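# Fit two printed parts on jig pins or press CALL

## Task

The courier is waiting, so work quickly. Following the drawing, seat both loose printed parts on their matching pins in the jig. If the kit turns out to be one that should not be assembled, skip the assembly: leave every part untouched and instead press the blue CALL button with a closed gripper and keep it pressed for about one second.

## Robot and tools

Robot: two six-joint arms with parallel grippers, left_arm and right_arm. URDF root poses in the scene frame: left_arm at (-0.043, +0.235, +0.020) m, quat_wxyz (+1.000, 0, 0, +0.005); right_arm at (+0.045, -0.315, +0.044) m, quat_wxyz (+1.000, 0, 0, -0.025).

Scene frame: origin on the table surface halfway between the nominal bases. +z points up, +x reaches out over the table, and left_arm sits on the +y side. These names say nothing about which side of an image something appears on. All reported hand positions (metres) and orientations (quat wxyz) use this frame and may be a few centimetres off, more at long reach.

The row: every commanded configuration is one flat list of 14 numbers covering both arms, even when only one arm should move. Order: left_arm waist, shoulder, elbow, wrist pitch, wrist yaw, wrist roll, gripper opening, then the same seven for right_arm. The six joint numbers are absolute target angles in radians, in the same convention as the Joint positions line. The opening is absolute on a -1 (shut) to +1 (fully open) scale. To keep an arm or gripper still, repeat its current Joint targets and its present tool command; writing 0 for an opening is a real command, not a no-op.

Joint ranges in radians, base to gripper: waist -2.880..2.880, shoulder 0.000..3.142, elbow -3.019..0.000 in your numbers (the elbow sign is flipped relative to the URDF everywhere you send or read it), wrist pitch -1.693..1.571, wrist yaw -1.571..1.571, wrist roll -2.094..2.094. True ends can differ by up to 0.084 rad. A target more than 0.084 beyond a stated end, and further out than the current angle, gets the call refused; targets past the real end are clipped, and the result may report "joint sent to its limit". Each step a joint's target may lead its measured angle by at most 0.716 (waist, shoulder), 0.645 (elbow), 0.69 (wrist pitch), 1.84 (wrist yaw), 3.24 (wrist roll); if a target would jump the gripper more than 110 mm, that arm's targets are pulled back.

Tools:
- execute_actions(actions, cameras): actions is a list of actions; each action is a list of 1 to 15 rows, one per 1/30 s control step, and a short action repeats its last row to fill 15 steps. An empty list returns state plus all camera images. cameras: list of names, ["all"], or [].
- move(target, speed, blend, opening_speed, grip_force, blocking, cameras): target is one 14-number row or a list of up to 15 rows visited in order, all absolute, all within about 10 s. Joints travel together along interpolated paths, so hands trace curves and nothing avoids obstacles or the other arm. speed: rad/s of the joint with the longest travel, 0.01 to 12.57 (default 0.5), one value or one per target. blend: rad of corner rounding per target; 0 stops at each. opening_speed: opening-scale units per second, at least 0.2; use it to close slowly on fragile parts. grip_force: newtons per finger pad, 10 to 50, one value or one per arm; stays set; lower values close slowly. blocking=false returns after about 0.5 s while motion continues; a new move replaces it. The result adds a move: line such as done, off_target, moving, held or fault, possibly limits=held.
- wait(seconds 0 to 10, cameras): lets time pass holding last commands.
- stop(cameras): brakes a running move.
- zoom_image(camera, region): camera is one of cam_high, cam_over, cam_left_wrist, cam_right_wrist; region [x0, y0, x1, y1] in image pixels, origin top-left, at most 504 by 504.
- read_manual(section): licence texts only.
- finished_scene(scene=1): ends the scene for good; the result must hold without the robot.

Cameras (672x504 each): cam_high, cam_low, cam_over, cam_left_wrist, cam_right_wrist. Calibrations are given; fixed cameras may be a little off, wrist camera poses follow their arm's joint readings and may lag during motion.

Results: Joint positions and Joint velocities list each arm's six joints (rad, rad/s) then the finger-pad gap (m, 0.094 open). Joint targets show what joints are being driven to now. grip_measured uses the opening scale; with nothing held it reads slightly wide, and on a gripped part slightly narrow. Squeeze builds about 1 N per 0.001 below the touch reading, then jumps to the force limit. Release by commanding well above grip_measured. grip_effort_nm is gripper motor effort, negative closing. Joint torques are raw drive outputs including arm weight; numbers 3 and 4 wrap at ±28 N m. "joint command not followed" means a clearance check altered that arm's targets. Actions calls also list joint angles at sampled steps. Motor temperatures and MOTOR HOT warn of overheating.



Avoid: anything dropping or ending up off the table; releasing parts while moving; fast impacts or heavy pressing into fixed things; contact between the two arms, including one gripper closing on the other's fingers; prolonged loading or pushing toward unreachable poses, which heats motors (at 100 °C that arm goes limp and drops for 30 s or more). Move gently and smoothly.

Each tool is called after "Request:" as name(argument=value, ...) on one line, values as JSON.

## Session

Request:
execute_actions(actions=[])

Scene clock: 0.00 s.
left_arm: end_effector_position=(+0.1826, +0.2576, +0.2848) grip_measured=+1.000 grip_effort_nm=n/a end_effector_quat_wxyz=(+0.039, +0.797, +0.603, +0.012) | right_arm: end_effector_position=(+0.4976, -0.0496, +0.3386) grip_measured=+1.000 grip_effort_nm=n/a end_effector_quat_wxyz=(+0.635, -0.509, +0.523, +0.253)
Joint positions: left_arm=[0.137 0.879 -1 -1.633 0.057 1.992 0.094] | right_arm=[0.323 1.332 -0.778 0.452 -0.875 -0.47 0.094]
Joint velocities: within noise
Joint torques (N m): no reading
Motor temperatures (°C): left_arm=[33 28 31 27 29 25 27] | right_arm=[33 26 28 28 26 26 29]
Heat: left arm: hottest waist 33 °C; right arm: hottest waist 33 °C.
Joint targets: left_arm=[0.137 0.878 -1.027 -1.633 0.057 1.992] | right_arm=[0.323 1.334 -0.800 0.456 -0.875 -0.470]
Tool commands: left_gripper/opening=+1.0 right_gripper/opening=+1.0

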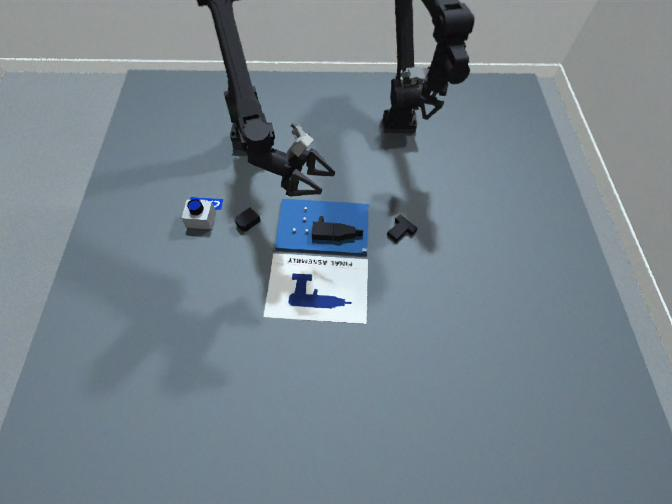

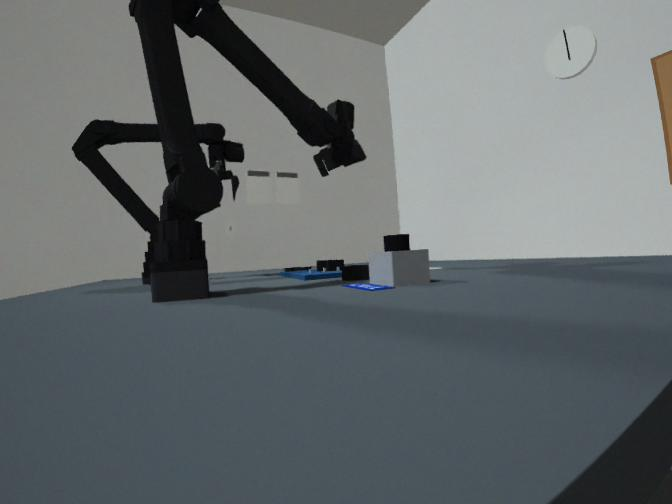

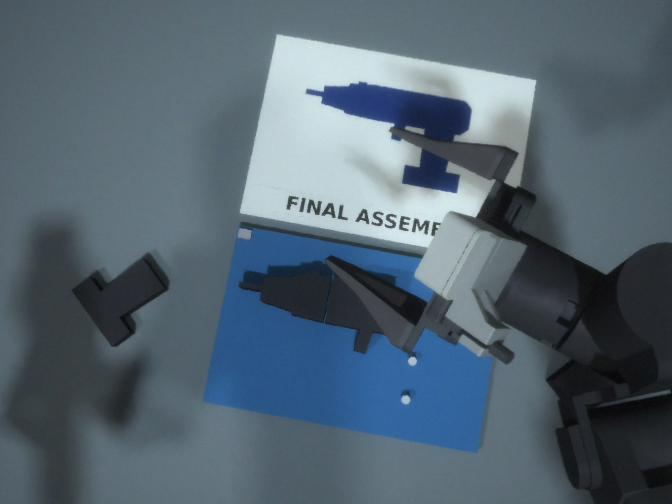

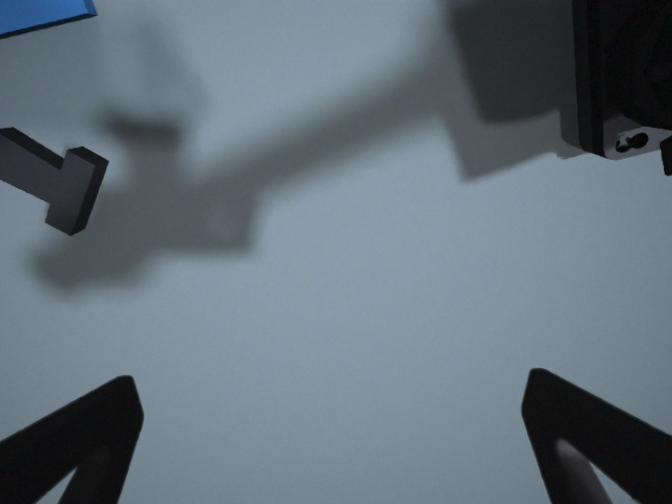

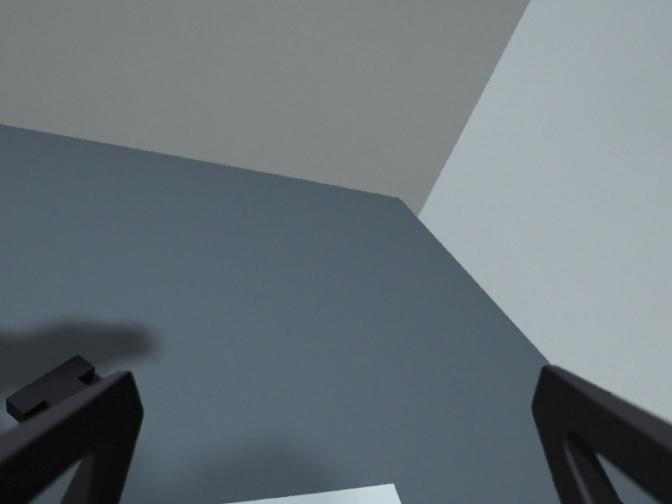

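Request:
zoom_image(camera="cam_over", region=[200, 20, 540, 275])

Request:
zoom_image(camera="cam_over", region=[50, 215, 330, 425])

Request:
zoom_image(camera="cam_high", region=[170, 180, 430, 340])

Scaled by 1.482 from the camera's 672x504 image, which has a finer 960x720 frame.

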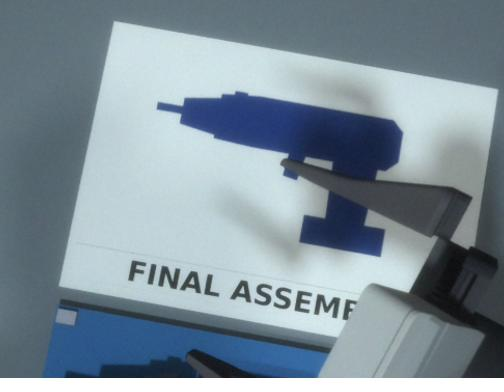

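Scaled by 1.800 from the camera's 672x504 image, which has a finer 960x720 frame.

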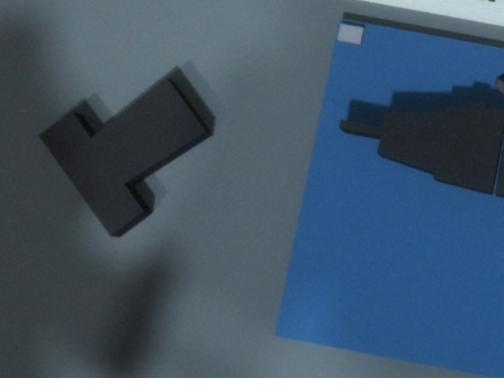

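Scaled by 1.938 from the camera's 672x504 image, which has a finer 960x720 frame.

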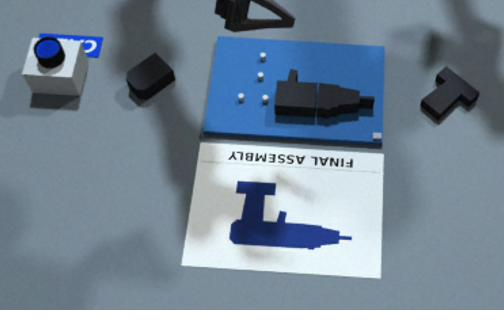

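Request:
move(target=[-0.061, 1.64, -1.493, -1.424, 0, 0, 1, 0.143, 1.351, -1.110, -1.330, 0, 0, 1], speed=1.0, cameras=["all"])

Scene clock: 130.00 s.
left_arm: end_effector_position=(+0.4314, +0.2151, +0.2045) grip_measured=+1.000 grip_effort_nm=-0.02 end_effector_quat_wxyz=(-0.028, +0.027, +0.999, -0.001) | right_arm: end_effector_position=(+0.4030, -0.2785, +0.2084) grip_measured=+1.000 grip_effort_nm=0.00 end_effector_quat_wxyz=(-0.012, -0.056, +0.998, +0.000)
Joint positions: left_arm=[-0.05 1.633 -1.442 -1.435 0.002 0.013 0.094] | right_arm=[0.151 1.332 -1.06 -1.323 -0.002 -0.011 0.094]
Joint torques (N m): left_arm=[-0.73 -14.8 -10.92 0.7 -0.05 -0.17] | right_arm=[-0.26 -7 -12.72 -0.25 0.08 0.12]
Motor temperatures (°C): left_arm=[32 28 49 27 28 25 26] | right_arm=[33 27 46 28 25 25 28]
Heat: left arm: hottest elbow 49 °C; right arm: hottest elbow 46 °C.
Joint targets: left_arm=[-0.061 1.640 -1.493 -1.424 0.000 0.000] | right_arm=[0.143 1.351 -1.110 -1.330 0.000 0.000]
move: off_target (left_arm, right_arm); left_arm: the elbow is farthest, 0.051 rad from its target; right_arm: the elbow is farthest, 0.050 rad from its target
camera_calibration:
cam_left_wrist: T_world_to_cam=[[-0.0754986, -0.997143, 0.00238052, 0.247994], [-0.8751, 0.0674022, 0.479226, 0.305087], [-0.478017, 0.0340977, -0.877688, 0.470047], [0, 0, 0, 1]] pos_world=[0.510395, 0.210694, 0.265758]
cam_right_wrist: T_world_to_cam=[[0.112613, -0.993542, 0.0138517, -0.325642], [-0.88791, -0.0943628, 0.450235, 0.275688], [-0.446021, -0.0630013, -0.892802, 0.438083], [0, 0, 0, 1]] pos_world=[0.476852, -0.269925, 0.271508]

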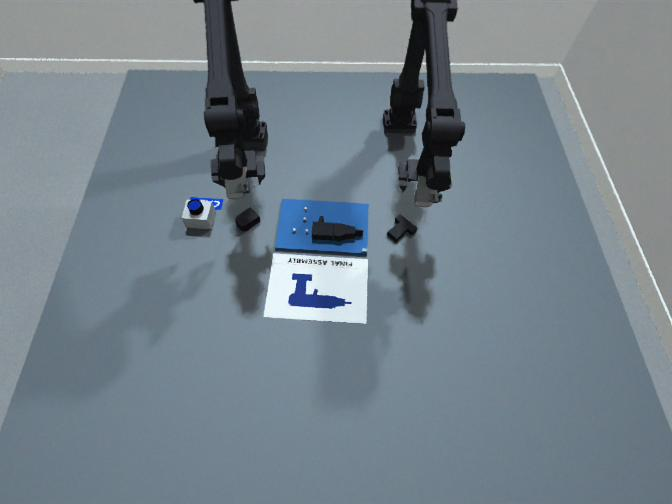

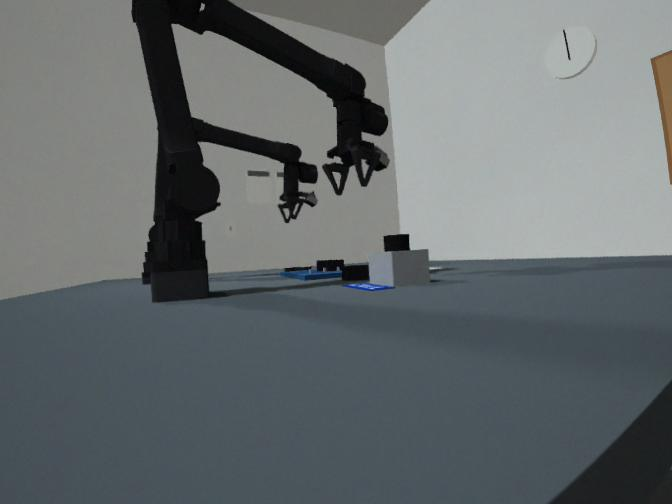

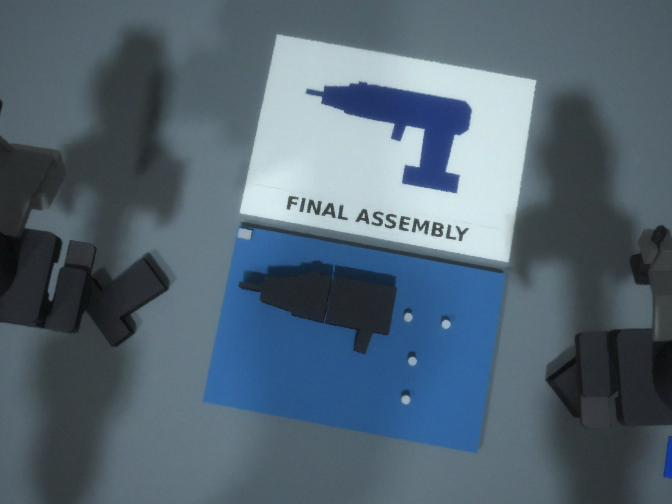

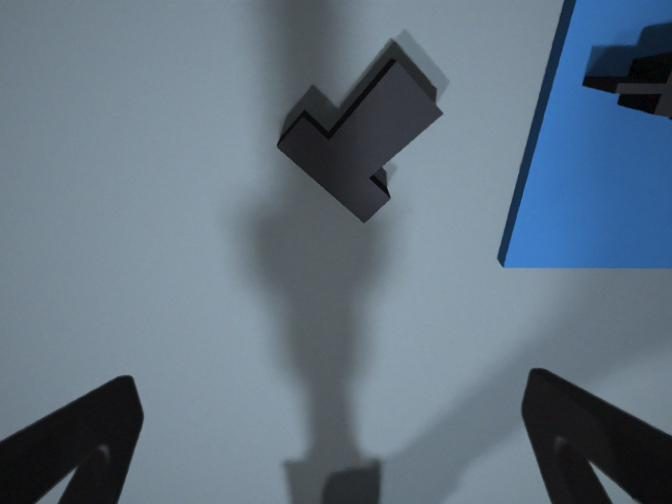

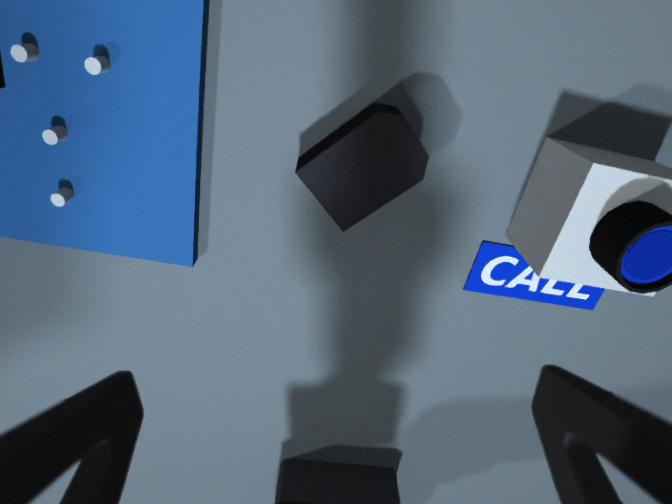

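Request:
zoom_image(camera="cam_over", region=[270, 40, 520, 220])

Request:
zoom_image(camera="cam_over", region=[220, 220, 520, 440])

Request:
zoom_image(camera="cam_left_wrist", region=[240, 10, 490, 240])

Request:
zoom_image(camera="cam_right_wrist", region=[0, 0, 240, 280])

Request:
zoom_image(camera="cam_right_wrist", region=[270, 70, 470, 260])

Scaled by 2.016 from the camera's 672x504 image, which has a finer 960x720 frame.

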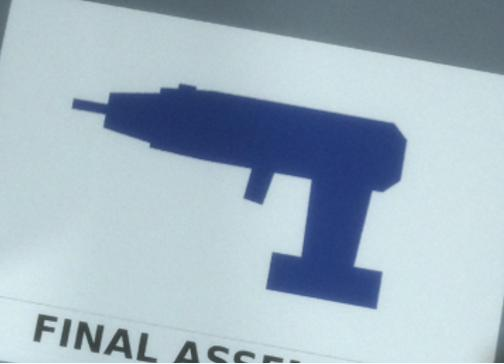

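Scaled by 1.680 from the camera's 672x504 image, which has a finer 960x720 frame.

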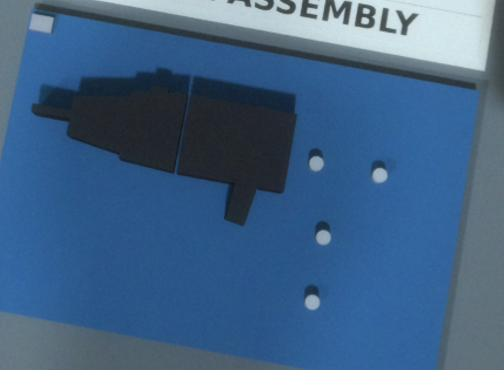

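Scaled by 2.016 from the camera's 672x504 image, which has a finer 960x720 frame.

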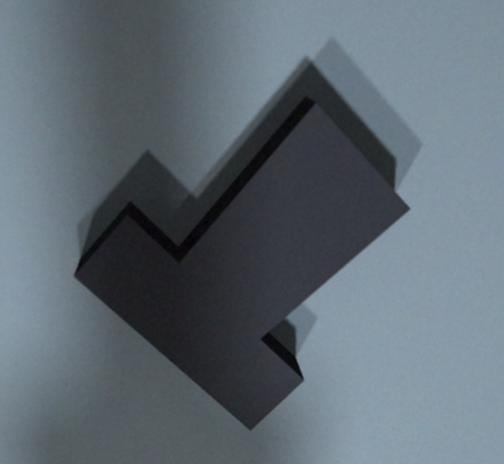

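Scaled by 1.800 from the camera's 672x504 image, which has a finer 960x720 frame.

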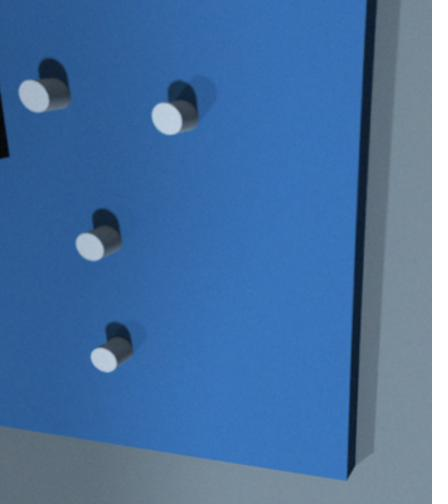

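Scaled by 2.520 from the camera's 672x504 image, which has a finer 960x720 frame.

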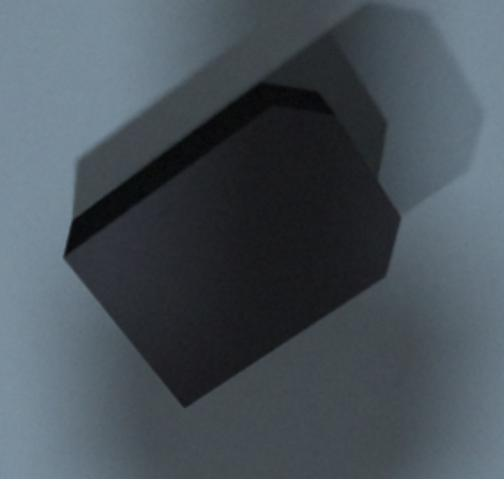

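Request:
zoom_image(camera="cam_low", region=[260, 210, 460, 310])

Request:
zoom_image(camera="cam_over", region=[390, 290, 470, 420])

Request:
zoom_image(camera="cam_over", region=[225, 240, 405, 370])

Scaled by 2.520 from the camera's 672x504 image, which has a finer 960x720 frame.

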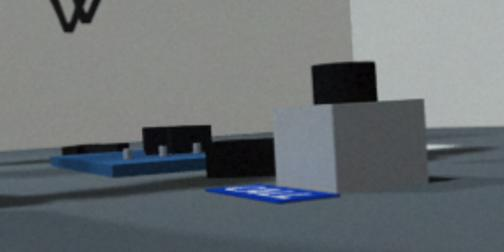

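Scaled by 3.877 from the camera's 672x504 image, which has a finer 960x720 frame.

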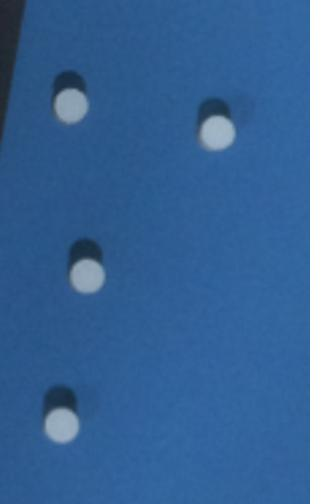

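Scaled by 2.800 from the camera's 672x504 image, which has a finer 960x720 frame.

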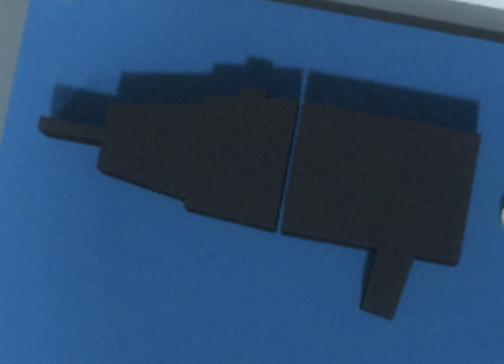

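Request:
move(target=[-0.364, 1.285, -1.34, -1.13, 0, 0, 1, 0.143, 1.351, -1.110, -1.330, 0, 0, 1], speed=0.8, cameras=["cam_over", "cam_left_wrist"])

Scene clock: 298.90 s.
left_arm: end_effector_position=(+0.3996, +0.0675, +0.3365) grip_measured=+1.000 grip_effort_nm=-0.03 end_effector_quat_wxyz=(+0.236, +0.179, +0.954, -0.042) | right_arm: end_effector_position=(+0.4030, -0.2785, +0.2084) grip_measured=+1.000 grip_effort_nm=0.01 end_effector_quat_wxyz=(-0.012, -0.056, +0.998, +0.000)
Joint positions: left_arm=[-0.37 1.274 -1.335 -1.148 0.001 0.011 0.094] | right_arm=[0.151 1.332 -1.06 -1.323 -0.002 -0.01 0.094]
Joint torques (N m): left_arm=[0.79 -9.64 -8.65 1.85 0 -0.15] | right_arm=[-0.26 -7 -12.74 -0.25 0.08 0.12]
Motor temperatures (°C): left_arm=[32 35 56 27 27 25 26] | right_arm=[32 27 51 27 25 25 27]
Heat: left arm: hottest elbow 56 °C; right arm: hottest elbow 51 °C.
Joint targets: left_arm=[-0.364 1.285 -1.340 -1.130 0.000 0.000] | right_arm=[0.143 1.351 -1.110 -1.330 0.000 0.000]
move: off_target (right_arm); right_arm: the elbow is farthest, 0.050 rad from its target
camera_calibration:
cam_left_wrist: T_world_to_cam=[[-0.38002, -0.924831, -0.0164984, 0.221377], [-0.923996, 0.380377, -0.0393039, 0.396764], [0.0426251, 0.000308171, -0.999091, 0.410823], [0, 0, 0, 1]] pos_world=[0.433225, 0.0536899, 0.429696]
Images, in order (width x height): cam_over 672x504, cam_left_wrist 672x504.

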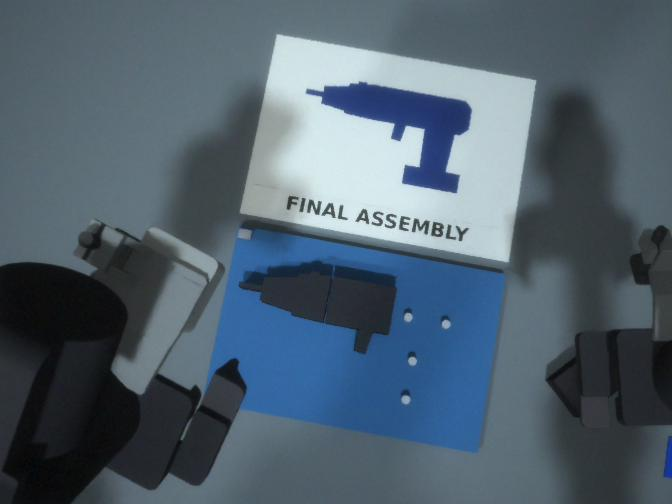

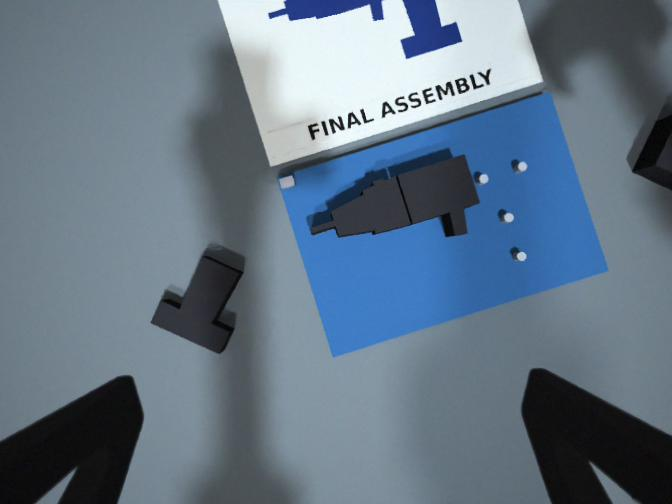

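Request:
zoom_image(camera="cam_left_wrist", region=[140, 235, 260, 360])

Request:
zoom_image(camera="cam_left_wrist", region=[290, 130, 550, 290])

Request:
zoom_image(camera="cam_over", region=[380, 80, 490, 200])

Scaled by 4.032 from the camera's 672x504 image, which has a finer 960x720 frame.

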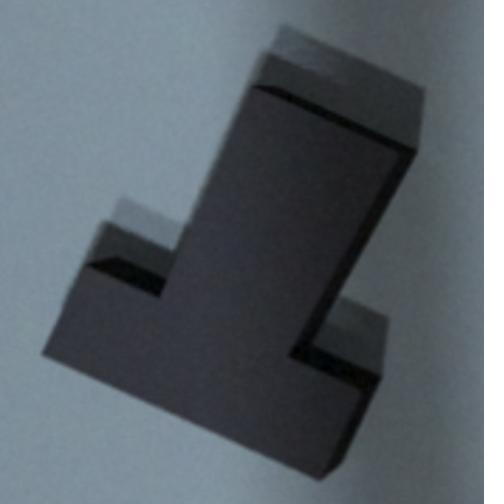

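Scaled by 1.938 from the camera's 672x504 image, which has a finer 960x720 frame.

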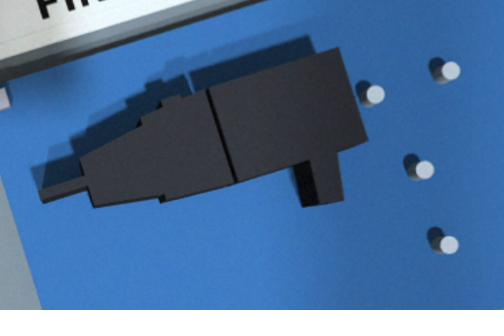

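Scaled by 4.200 from the camera's 672x504 image, which has a finer 960x720 frame.

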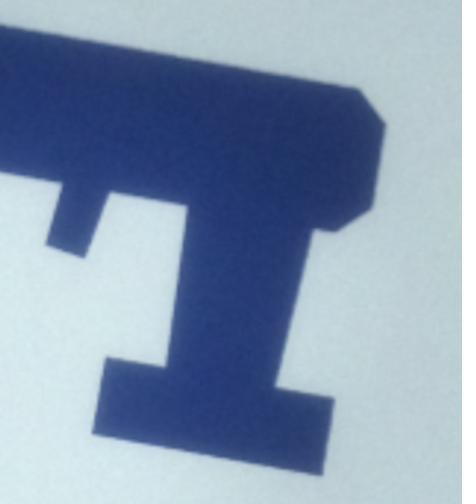

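Request:
move(target=[[-0.364, 1.285, -1.34, -1.13, 0, 0, 1, -1.2, 1.0, -0.45, 0.55, 0, 1.57, 1], [-0.878, 2.276, -2.33, -1.605, 0, -0.05, 1, -1.2, 1.0, -0.45, 0.55, 0, 1.57, 1]], speed=0.8, blend=0.2, cameras=["cam_high", "cam_over", "cam_left_wrist"])

Scene clock: 490.43 s.
left_arm: end_effector_position=(+0.4008, -0.3020, +0.1429) grip_measured=+1.000 grip_effort_nm=-0.02 end_effector_quat_wxyz=(-0.013, +0.409, +0.913, +0.006) | right_arm: end_effector_position=(+0.1901, -0.7423, +0.3248) grip_measured=+1.000 grip_effort_nm=-0.02 end_effector_quat_wxyz=(+0.691, +0.704, +0.121, +0.111)
Joint positions: left_arm=[-0.889 2.285 -2.28 -1.594 0.001 -0.037 0.094] | right_arm=[-1.192 1.013 -0.456 0.535 0 1.559 0.094]
Joint torques (N m): left_arm=[1.14 -25.52 -11.07 -0.14 0 -0.15] | right_arm=[-0.26 -5.42 -8.69 2.1 0.01 0.05]
Motor temperatures (°C): left_arm=[31 30 48 27 27 25 26] | right_arm=[31 27 55 27 25 25 27]
Heat: left arm: hottest elbow 48 °C; right arm: hottest elbow 55 °C.
Joint targets: left_arm=[-0.878 2.276 -2.330 -1.605 0.000 -0.050] | right_arm=[-1.200 1.000 -0.450 0.550 0.000 1.570]
move: off_target (left_arm); left_arm: the elbow is farthest, 0.050 rad from its target
camera_calibration:
cam_left_wrist: T_world_to_cam=[[-0.761057, -0.648684, -0.0012119, 0.110912], [-0.578257, 0.67758, 0.454428, 0.411516], [-0.293959, 0.346546, -0.890783, 0.44154], [0, 0, 0, 1]] pos_world=[0.452167, -0.359903, 0.206447]
Images, in order (width x height): cam_high 672x504, cam_over 672x504, cam_left_wrist 672x504.

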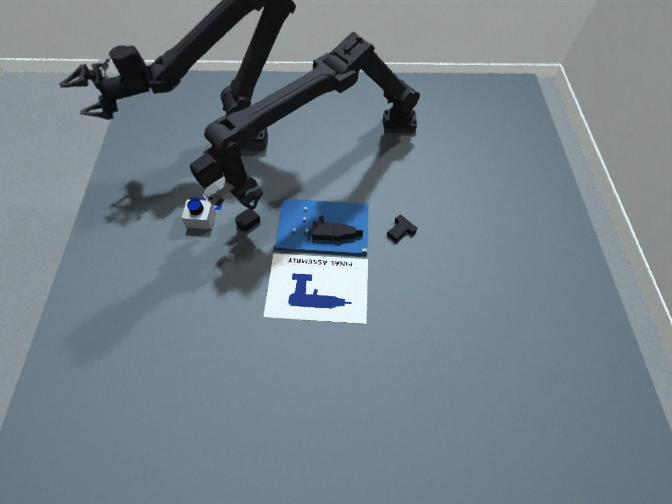

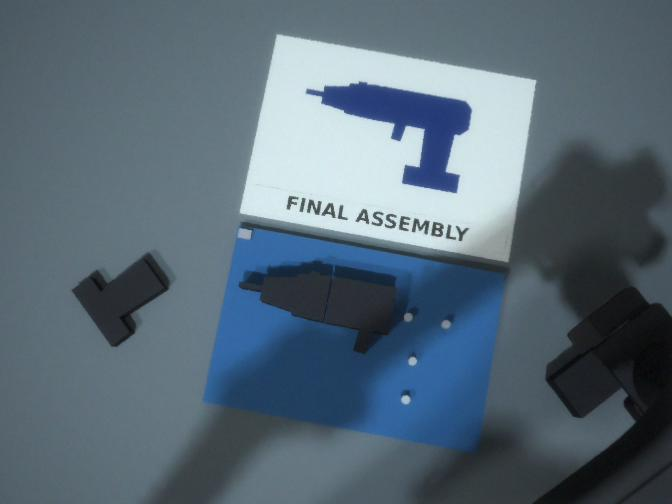

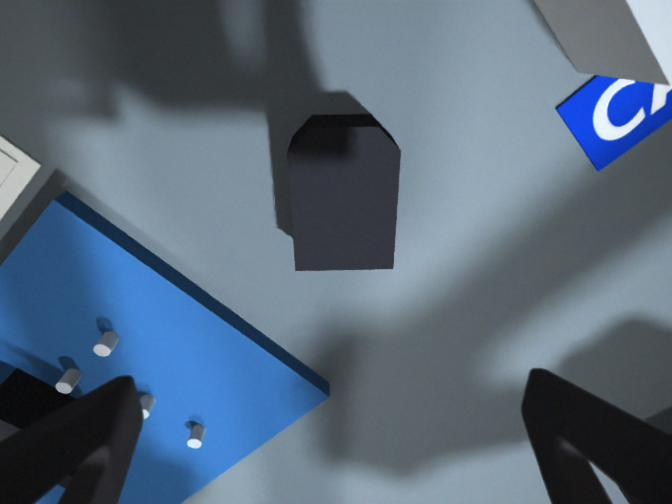

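Request:
move(target=[-0.902, 2.308, -2.16, -1.402, 0, -0.05, 1, -1.2, 1.0, -0.45, 0.55, 0, 1.57, 1], speed=0.3, cameras=["cam_low", "cam_left_wrist"])

Scene clock: 548.37 s.
left_arm: end_effector_position=(+0.4070, -0.3094, +0.0920) grip_measured=+1.000 grip_effort_nm=-0.02 end_effector_quat_wxyz=(+0.009, +0.409, +0.913, -0.005) | right_arm: end_effector_position=(+0.1901, -0.7423, +0.3248) grip_measured=+1.000 grip_effort_nm=-0.02 end_effector_quat_wxyz=(+0.691, +0.704, +0.121, +0.111)
Joint positions: left_arm=[-0.889 2.29 -2.155 -1.416 0.001 -0.037 0.094] | right_arm=[-1.192 1.013 -0.456 0.535 0 1.559 0.094]
Joint torques (N m): left_arm=[-1.03 -23.24 -7.91 0.96 -0.02 -0.16] | right_arm=[-0.21 -5.48 -8.69 2.1 0.01 0.05]
Motor temperatures (°C): left_arm=[31 36 56 27 27 25 26] | right_arm=[31 27 49 27 25 25 27]
Heat: left arm: hottest elbow 56 °C; right arm: hottest elbow 49 °C.
Joint targets: left_arm=[-0.902 2.308 -2.160 -1.402 0.000 -0.050] | right_arm=[-1.200 1.000 -0.450 0.550 0.000 1.570]
move: done
camera_calibration:
cam_left_wrist: T_world_to_cam=[[-0.761025, -0.648722, -0.000480532, 0.110522], [-0.591542, 0.693642, 0.41102, 0.457633], [-0.266305, 0.313081, -0.911626, 0.380896], [0, 0, 0, 1]] pos_world=[0.456254, -0.364987, 0.159191]
Images, in order (width x height): cam_low 672x504, cam_left_wrist 672x504.

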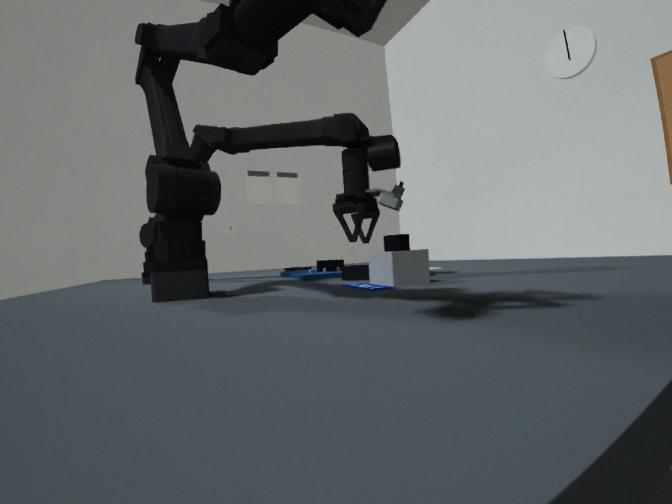

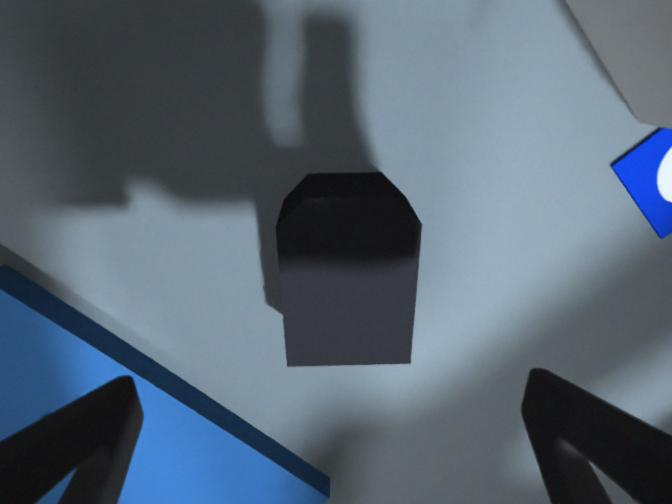

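Request:
move(target=[-0.909, 2.372, -2.096, -1.292, 0, -0.05, 1, -1.2, 1.0, -0.45, 0.55, 0, 1.57, 1], speed=0.2, cameras=["cam_low", "cam_left_wrist"])

Scene clock: 580.67 s.
left_arm: end_effector_position=(+0.4022, -0.3112, +0.0165) grip_measured=+1.000 grip_effort_nm=-0.03 end_effector_quat_wxyz=(-0.005, +0.412, +0.911, +0.002) | right_arm: end_effector_position=(+0.1901, -0.7423, +0.3248) grip_measured=+1.000 grip_effort_nm=-0.02 end_effector_quat_wxyz=(+0.691, +0.704, +0.121, +0.111)
Joint positions: left_arm=[-0.896 2.363 -2.088 -1.305 0.001 -0.037 0.094] | right_arm=[-1.192 1.013 -0.456 0.535 0 1.559 0.094]
Joint torques (N m): left_arm=[-1.08 -24.64 -7.9 0.95 -0.01 -0.16] | right_arm=[-0.21 -5.48 -8.7 2.1 0.01 0.06]
Heat: left arm: hottest elbow 53 °C; right arm: hottest elbow 47 °C.
Joint targets: left_arm=[-0.909 2.372 -2.096 -1.292 0.000 -0.050] | right_arm=[-1.200 1.000 -0.450 0.550 0.000 1.570]
move: done
camera_calibration:
cam_left_wrist: T_world_to_cam=[[-0.765445, -0.643501, -0.000902781, 0.109119], [-0.578569, 0.687593, 0.438718, 0.479506], [-0.281694, 0.336336, -0.898625, 0.324461], [0, 0, 0, 1]] pos_world=[0.452351, -0.368616, 0.0812995]
Images, in order (width x height): cam_low 672x504, cam_left_wrist 672x504.

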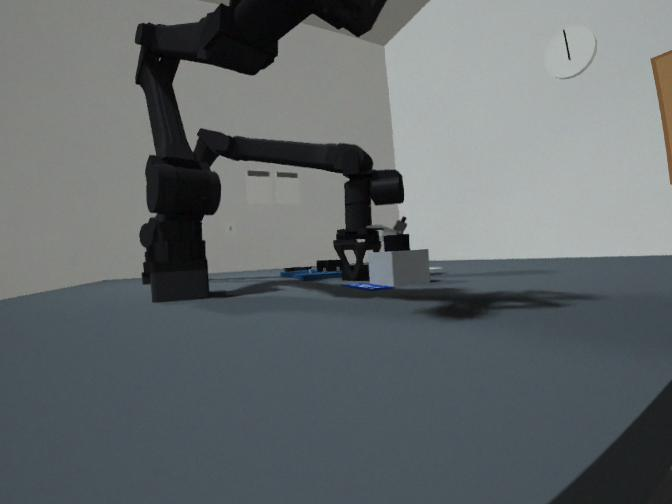

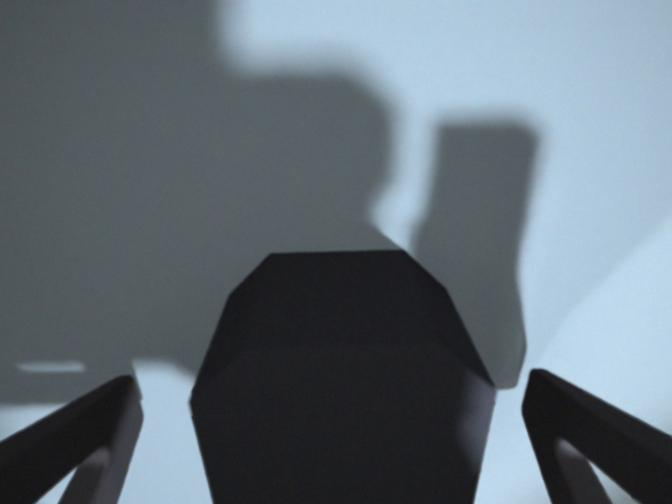

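Request:
move(target=[-0.909, 2.372, -2.096, -1.292, 0, -0.05, -0.15, -1.2, 1.0, -0.45, 0.55, 0, 1.57, 1], speed=0.2, grip_force=30, opening_speed=0.6, cameras=["cam_left_wrist"])

Scene clock: 592.33 s.
left_arm: end_effector_position=(+0.4022, -0.3112, +0.0165) grip_measured=+0.046 grip_effort_nm=-0.64 end_effector_quat_wxyz=(-0.005, +0.412, +0.911, +0.002) | right_arm: end_effector_position=(+0.1901, -0.7423, +0.3248) grip_measured=+1.000 grip_effort_nm=-0.02 end_effector_quat_wxyz=(+0.691, +0.704, +0.121, +0.111)
Joint positions: left_arm=[-0.896 2.363 -2.088 -1.305 0.001 -0.037 0.049] | right_arm=[-1.192 1.013 -0.456 0.535 0 1.559 0.094]
Joint torques (N m): left_arm=[-1.03 -24.35 -7.88 0.84 0 -0.16] | right_arm=[-0.26 -5.48 -8.69 2.1 0.02 0.06]
Heat: left arm: hottest elbow 52 °C; right arm: hottest elbow 47 °C.
Joint targets: left_arm=[-0.909 2.372 -2.096 -1.292 0.000 -0.050] | right_arm=[-1.200 1.000 -0.450 0.550 0.000 1.570]
grip_force (N): 30, 30
move: done
camera_calibration:
cam_left_wrist: T_world_to_cam=[[-0.765198, -0.643794, -0.000934523, 0.108902], [-0.578845, 0.687365, 0.438712, 0.479547], [-0.281798, 0.336242, -0.898627, 0.324473], [0, 0, 0, 1]] pos_world=[0.452351, -0.368615, 0.0812995]
Images, in order (width x height): cam_left_wrist 672x504.

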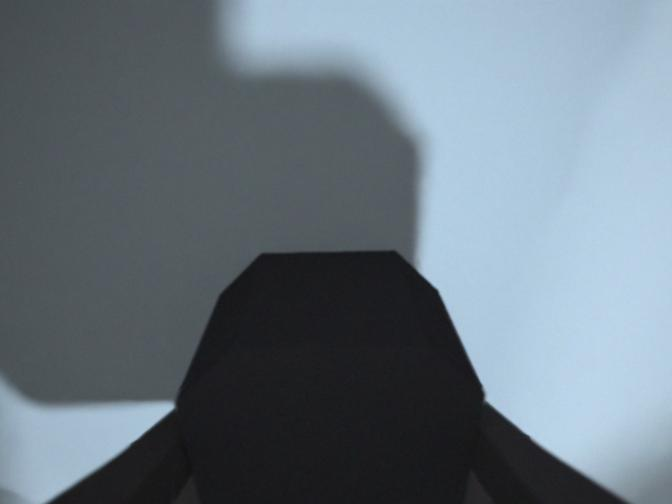

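Request:
move(target=[[-0.9, 2.28, -2.33, -1.60, 0, -0.05, -0.15, -1.2, 1.0, -0.45, 0.55, 0, 1.57, 1], [-0.095, 1.536, -0.985, 0.55, 1.485, -0.05, -0.15, -1.2, 1.0, -0.45, 0.55, 0, 1.57, 1], [-0.095, 1.536, -0.985, 0.55, 1.485, -0.05, -0.15, 0.05, 1.0, -0.45, 0.55, -1.148, 1.57, 1]], speed=[0.25, 0.8, 0.8], blend=[0.05, 0.1, 0], grip_force=40, cameras=["cam_high", "cam_over", "cam_left_wrist", "cam_right_wrist"])

Scene clock: 625.57 s.
left_arm: end_effector_position=(+0.4338, +0.0162, +0.3159) grip_measured=+0.039 grip_effort_nm=-0.85 end_effector_quat_wxyz=(+0.474, +0.478, +0.523, -0.523) | right_arm: end_effector_position=(+0.3929, -0.1553, +0.3272) grip_measured=+1.000 grip_effort_nm=-0.02 end_effector_quat_wxyz=(+0.144, +0.150, +0.694, +0.689)
Joint positions: left_arm=[-0.102 1.56 -0.98 0.528 1.483 -0.041 0.049] | right_arm=[0.054 1.013 -0.456 0.536 -1.147 1.56 0.094]
Joint torques (N m): left_arm=[0.67 -15.68 -7.56 2.15 0.14 -0.11] | right_arm=[0.09 -5.13 -8.38 1.77 -0.06 0.05]
Motor temperatures (°C): left_arm=[30 43 50 27 27 25 27] | right_arm=[31 27 47 27 25 25 27]
Heat: left arm: hottest elbow 50 °C; right arm: hottest elbow 47 °C.
Joint targets: left_arm=[-0.095 1.536 -0.985 0.550 1.485 -0.050] | right_arm=[0.050 1.000 -0.450 0.550 -1.148 1.570]
grip_force (N): 40, 40
move: done
camera_calibration:
cam_left_wrist: T_world_to_cam=[[-0.997453, 0.00269099, 0.0712699, 0.411599], [-0.0630466, 0.433907, -0.898749, 0.344234], [-0.033343, -0.900954, -0.432632, 0.257488], [0, 0, 0, 1]] pos_world=[0.440839, 0.0815123, 0.391443]
cam_right_wrist: T_world_to_cam=[[-0.0166279, -0.0192368, -0.999677, 0.330028], [-0.999579, -0.0234476, 0.0170774, 0.42143], [-0.0237686, 0.99954, -0.0188388, 0.2605], [0, 0, 0, 1]] pos_world=[0.432932, -0.244149, 0.327632]
Images, in order (width x height): cam_high 672x504, cam_over 672x504, cam_left_wrist 672x504, cam_right_wrist 672x504.

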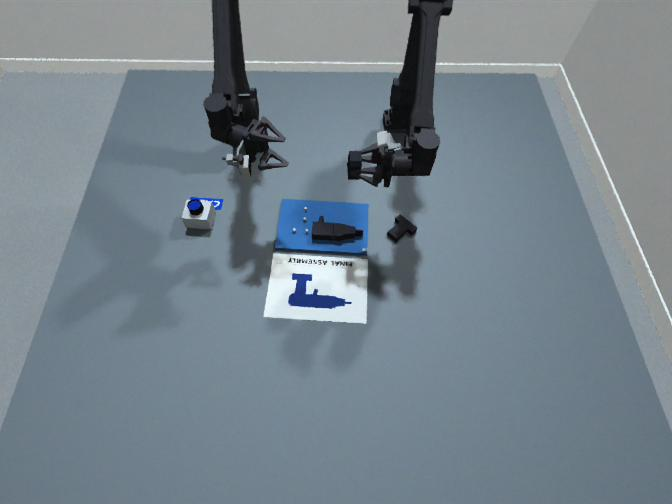

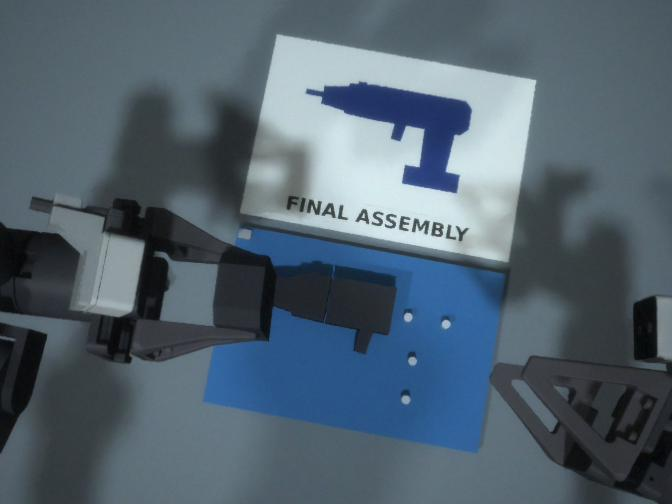

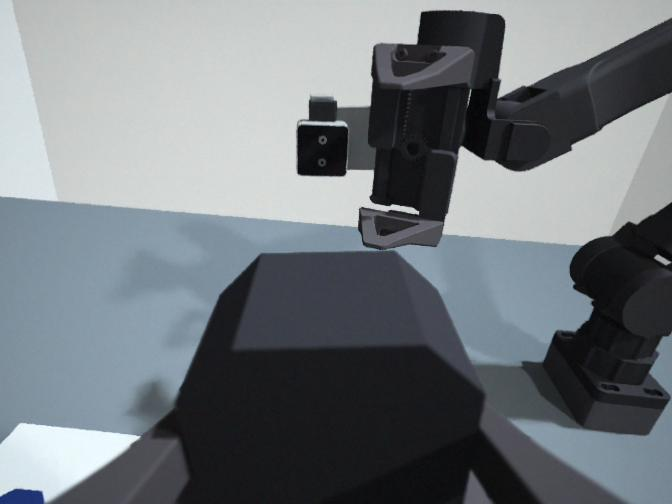

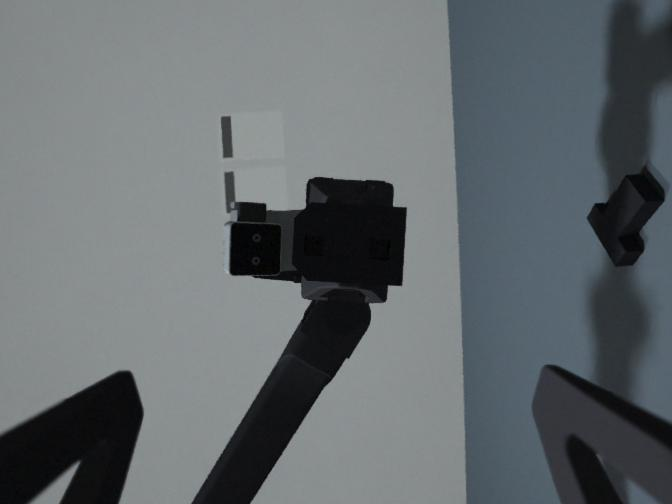

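Request:
zoom_image(camera="cam_right_wrist", region=[285, 165, 425, 305])

Scaled by 3.600 from the camera's 672x504 image, which has a finer 960x720 frame.

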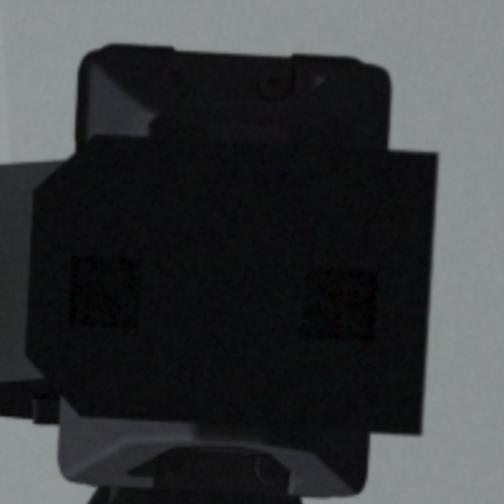

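Request:
move(target=[[-0.095, 1.536, -0.985, 0.55, 1.485, -0.05, -0.15, -1.0, 1.0, -0.45, 0.55, 0, 1.57, 1], [-0.636, 2.005, -2.0, -1.53, 0, 1.015, -0.15, -1.2, 1.0, -0.45, 0.55, 0, 1.57, 1]], speed=[1.0, 0.7], blend=[0.1, 0], cameras=["cam_high", "cam_over", "cam_left_wrist"])

Scene clock: 739.77 s.
left_arm: end_effector_position=(+0.4615, -0.1274, +0.2048) grip_measured=+0.039 grip_effort_nm=-0.85 end_effector_quat_wxyz=(+0.004, +0.725, +0.688, +0.000) | right_arm: end_effector_position=(+0.1909, -0.7419, +0.3254) grip_measured=+1.000 grip_effort_nm=-0.03 end_effector_quat_wxyz=(+0.691, +0.704, +0.122, +0.112)
Joint positions: left_arm=[-0.632 1.987 -1.943 -1.518 0.001 1.001 0.049] | right_arm=[-1.19 1.012 -0.456 0.536 0 1.56 0.094]
Joint torques (N m): left_arm=[-0.21 -19.6 -11.55 -0.18 0.05 0.12] | right_arm=[-0.32 -5.42 -8.69 2.06 0.02 0.04]
Motor temperatures (°C): left_arm=[30 35 47 27 27 25 29] | right_arm=[30 27 46 27 25 25 27]
Heat: left arm: hottest elbow 47 °C; right arm: hottest elbow 46 °C.
Joint targets: left_arm=[-0.636 2.005 -2.000 -1.530 0.000 1.015] | right_arm=[-1.200 1.000 -0.450 0.550 0.000 1.570]
grip_force (N): 40, 40
move: off_target (left_arm); left_arm: the elbow is farthest, 0.057 rad from its target
camera_calibration:
cam_left_wrist: T_world_to_cam=[[-0.99716, 0.0748897, -0.00798073, 0.472928], [0.0644232, 0.903053, 0.42467, 0.0384766], [0.0390104, 0.422949, -0.905313, 0.313061], [0, 0, 0, 1]] pos_world=[0.456894, -0.202573, 0.270853]
Images, in order (width x height): cam_high 672x504, cam_over 672x504, cam_left_wrist 672x504.

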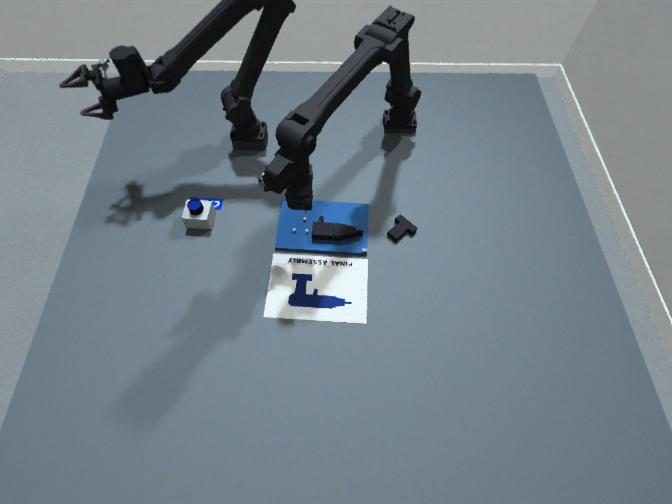

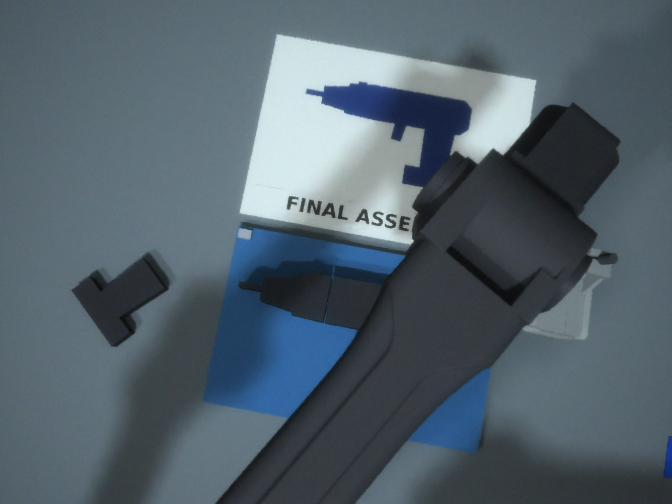

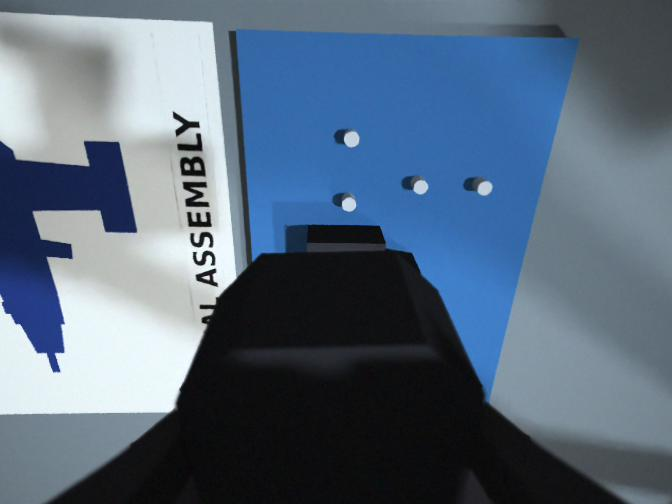

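Request:
zoom_image(camera="cam_left_wrist", region=[270, 110, 510, 270])

Request:
zoom_image(camera="cam_left_wrist", region=[160, 220, 510, 440])

Scaled by 2.100 from the camera's 672x504 image, which has a finer 960x720 frame.

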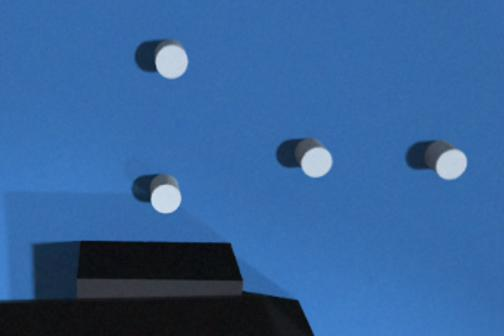

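Scaled by 1.440 from the camera's 672x504 image, which has a finer 960x720 frame.

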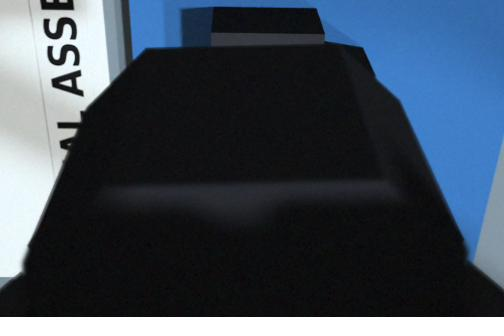

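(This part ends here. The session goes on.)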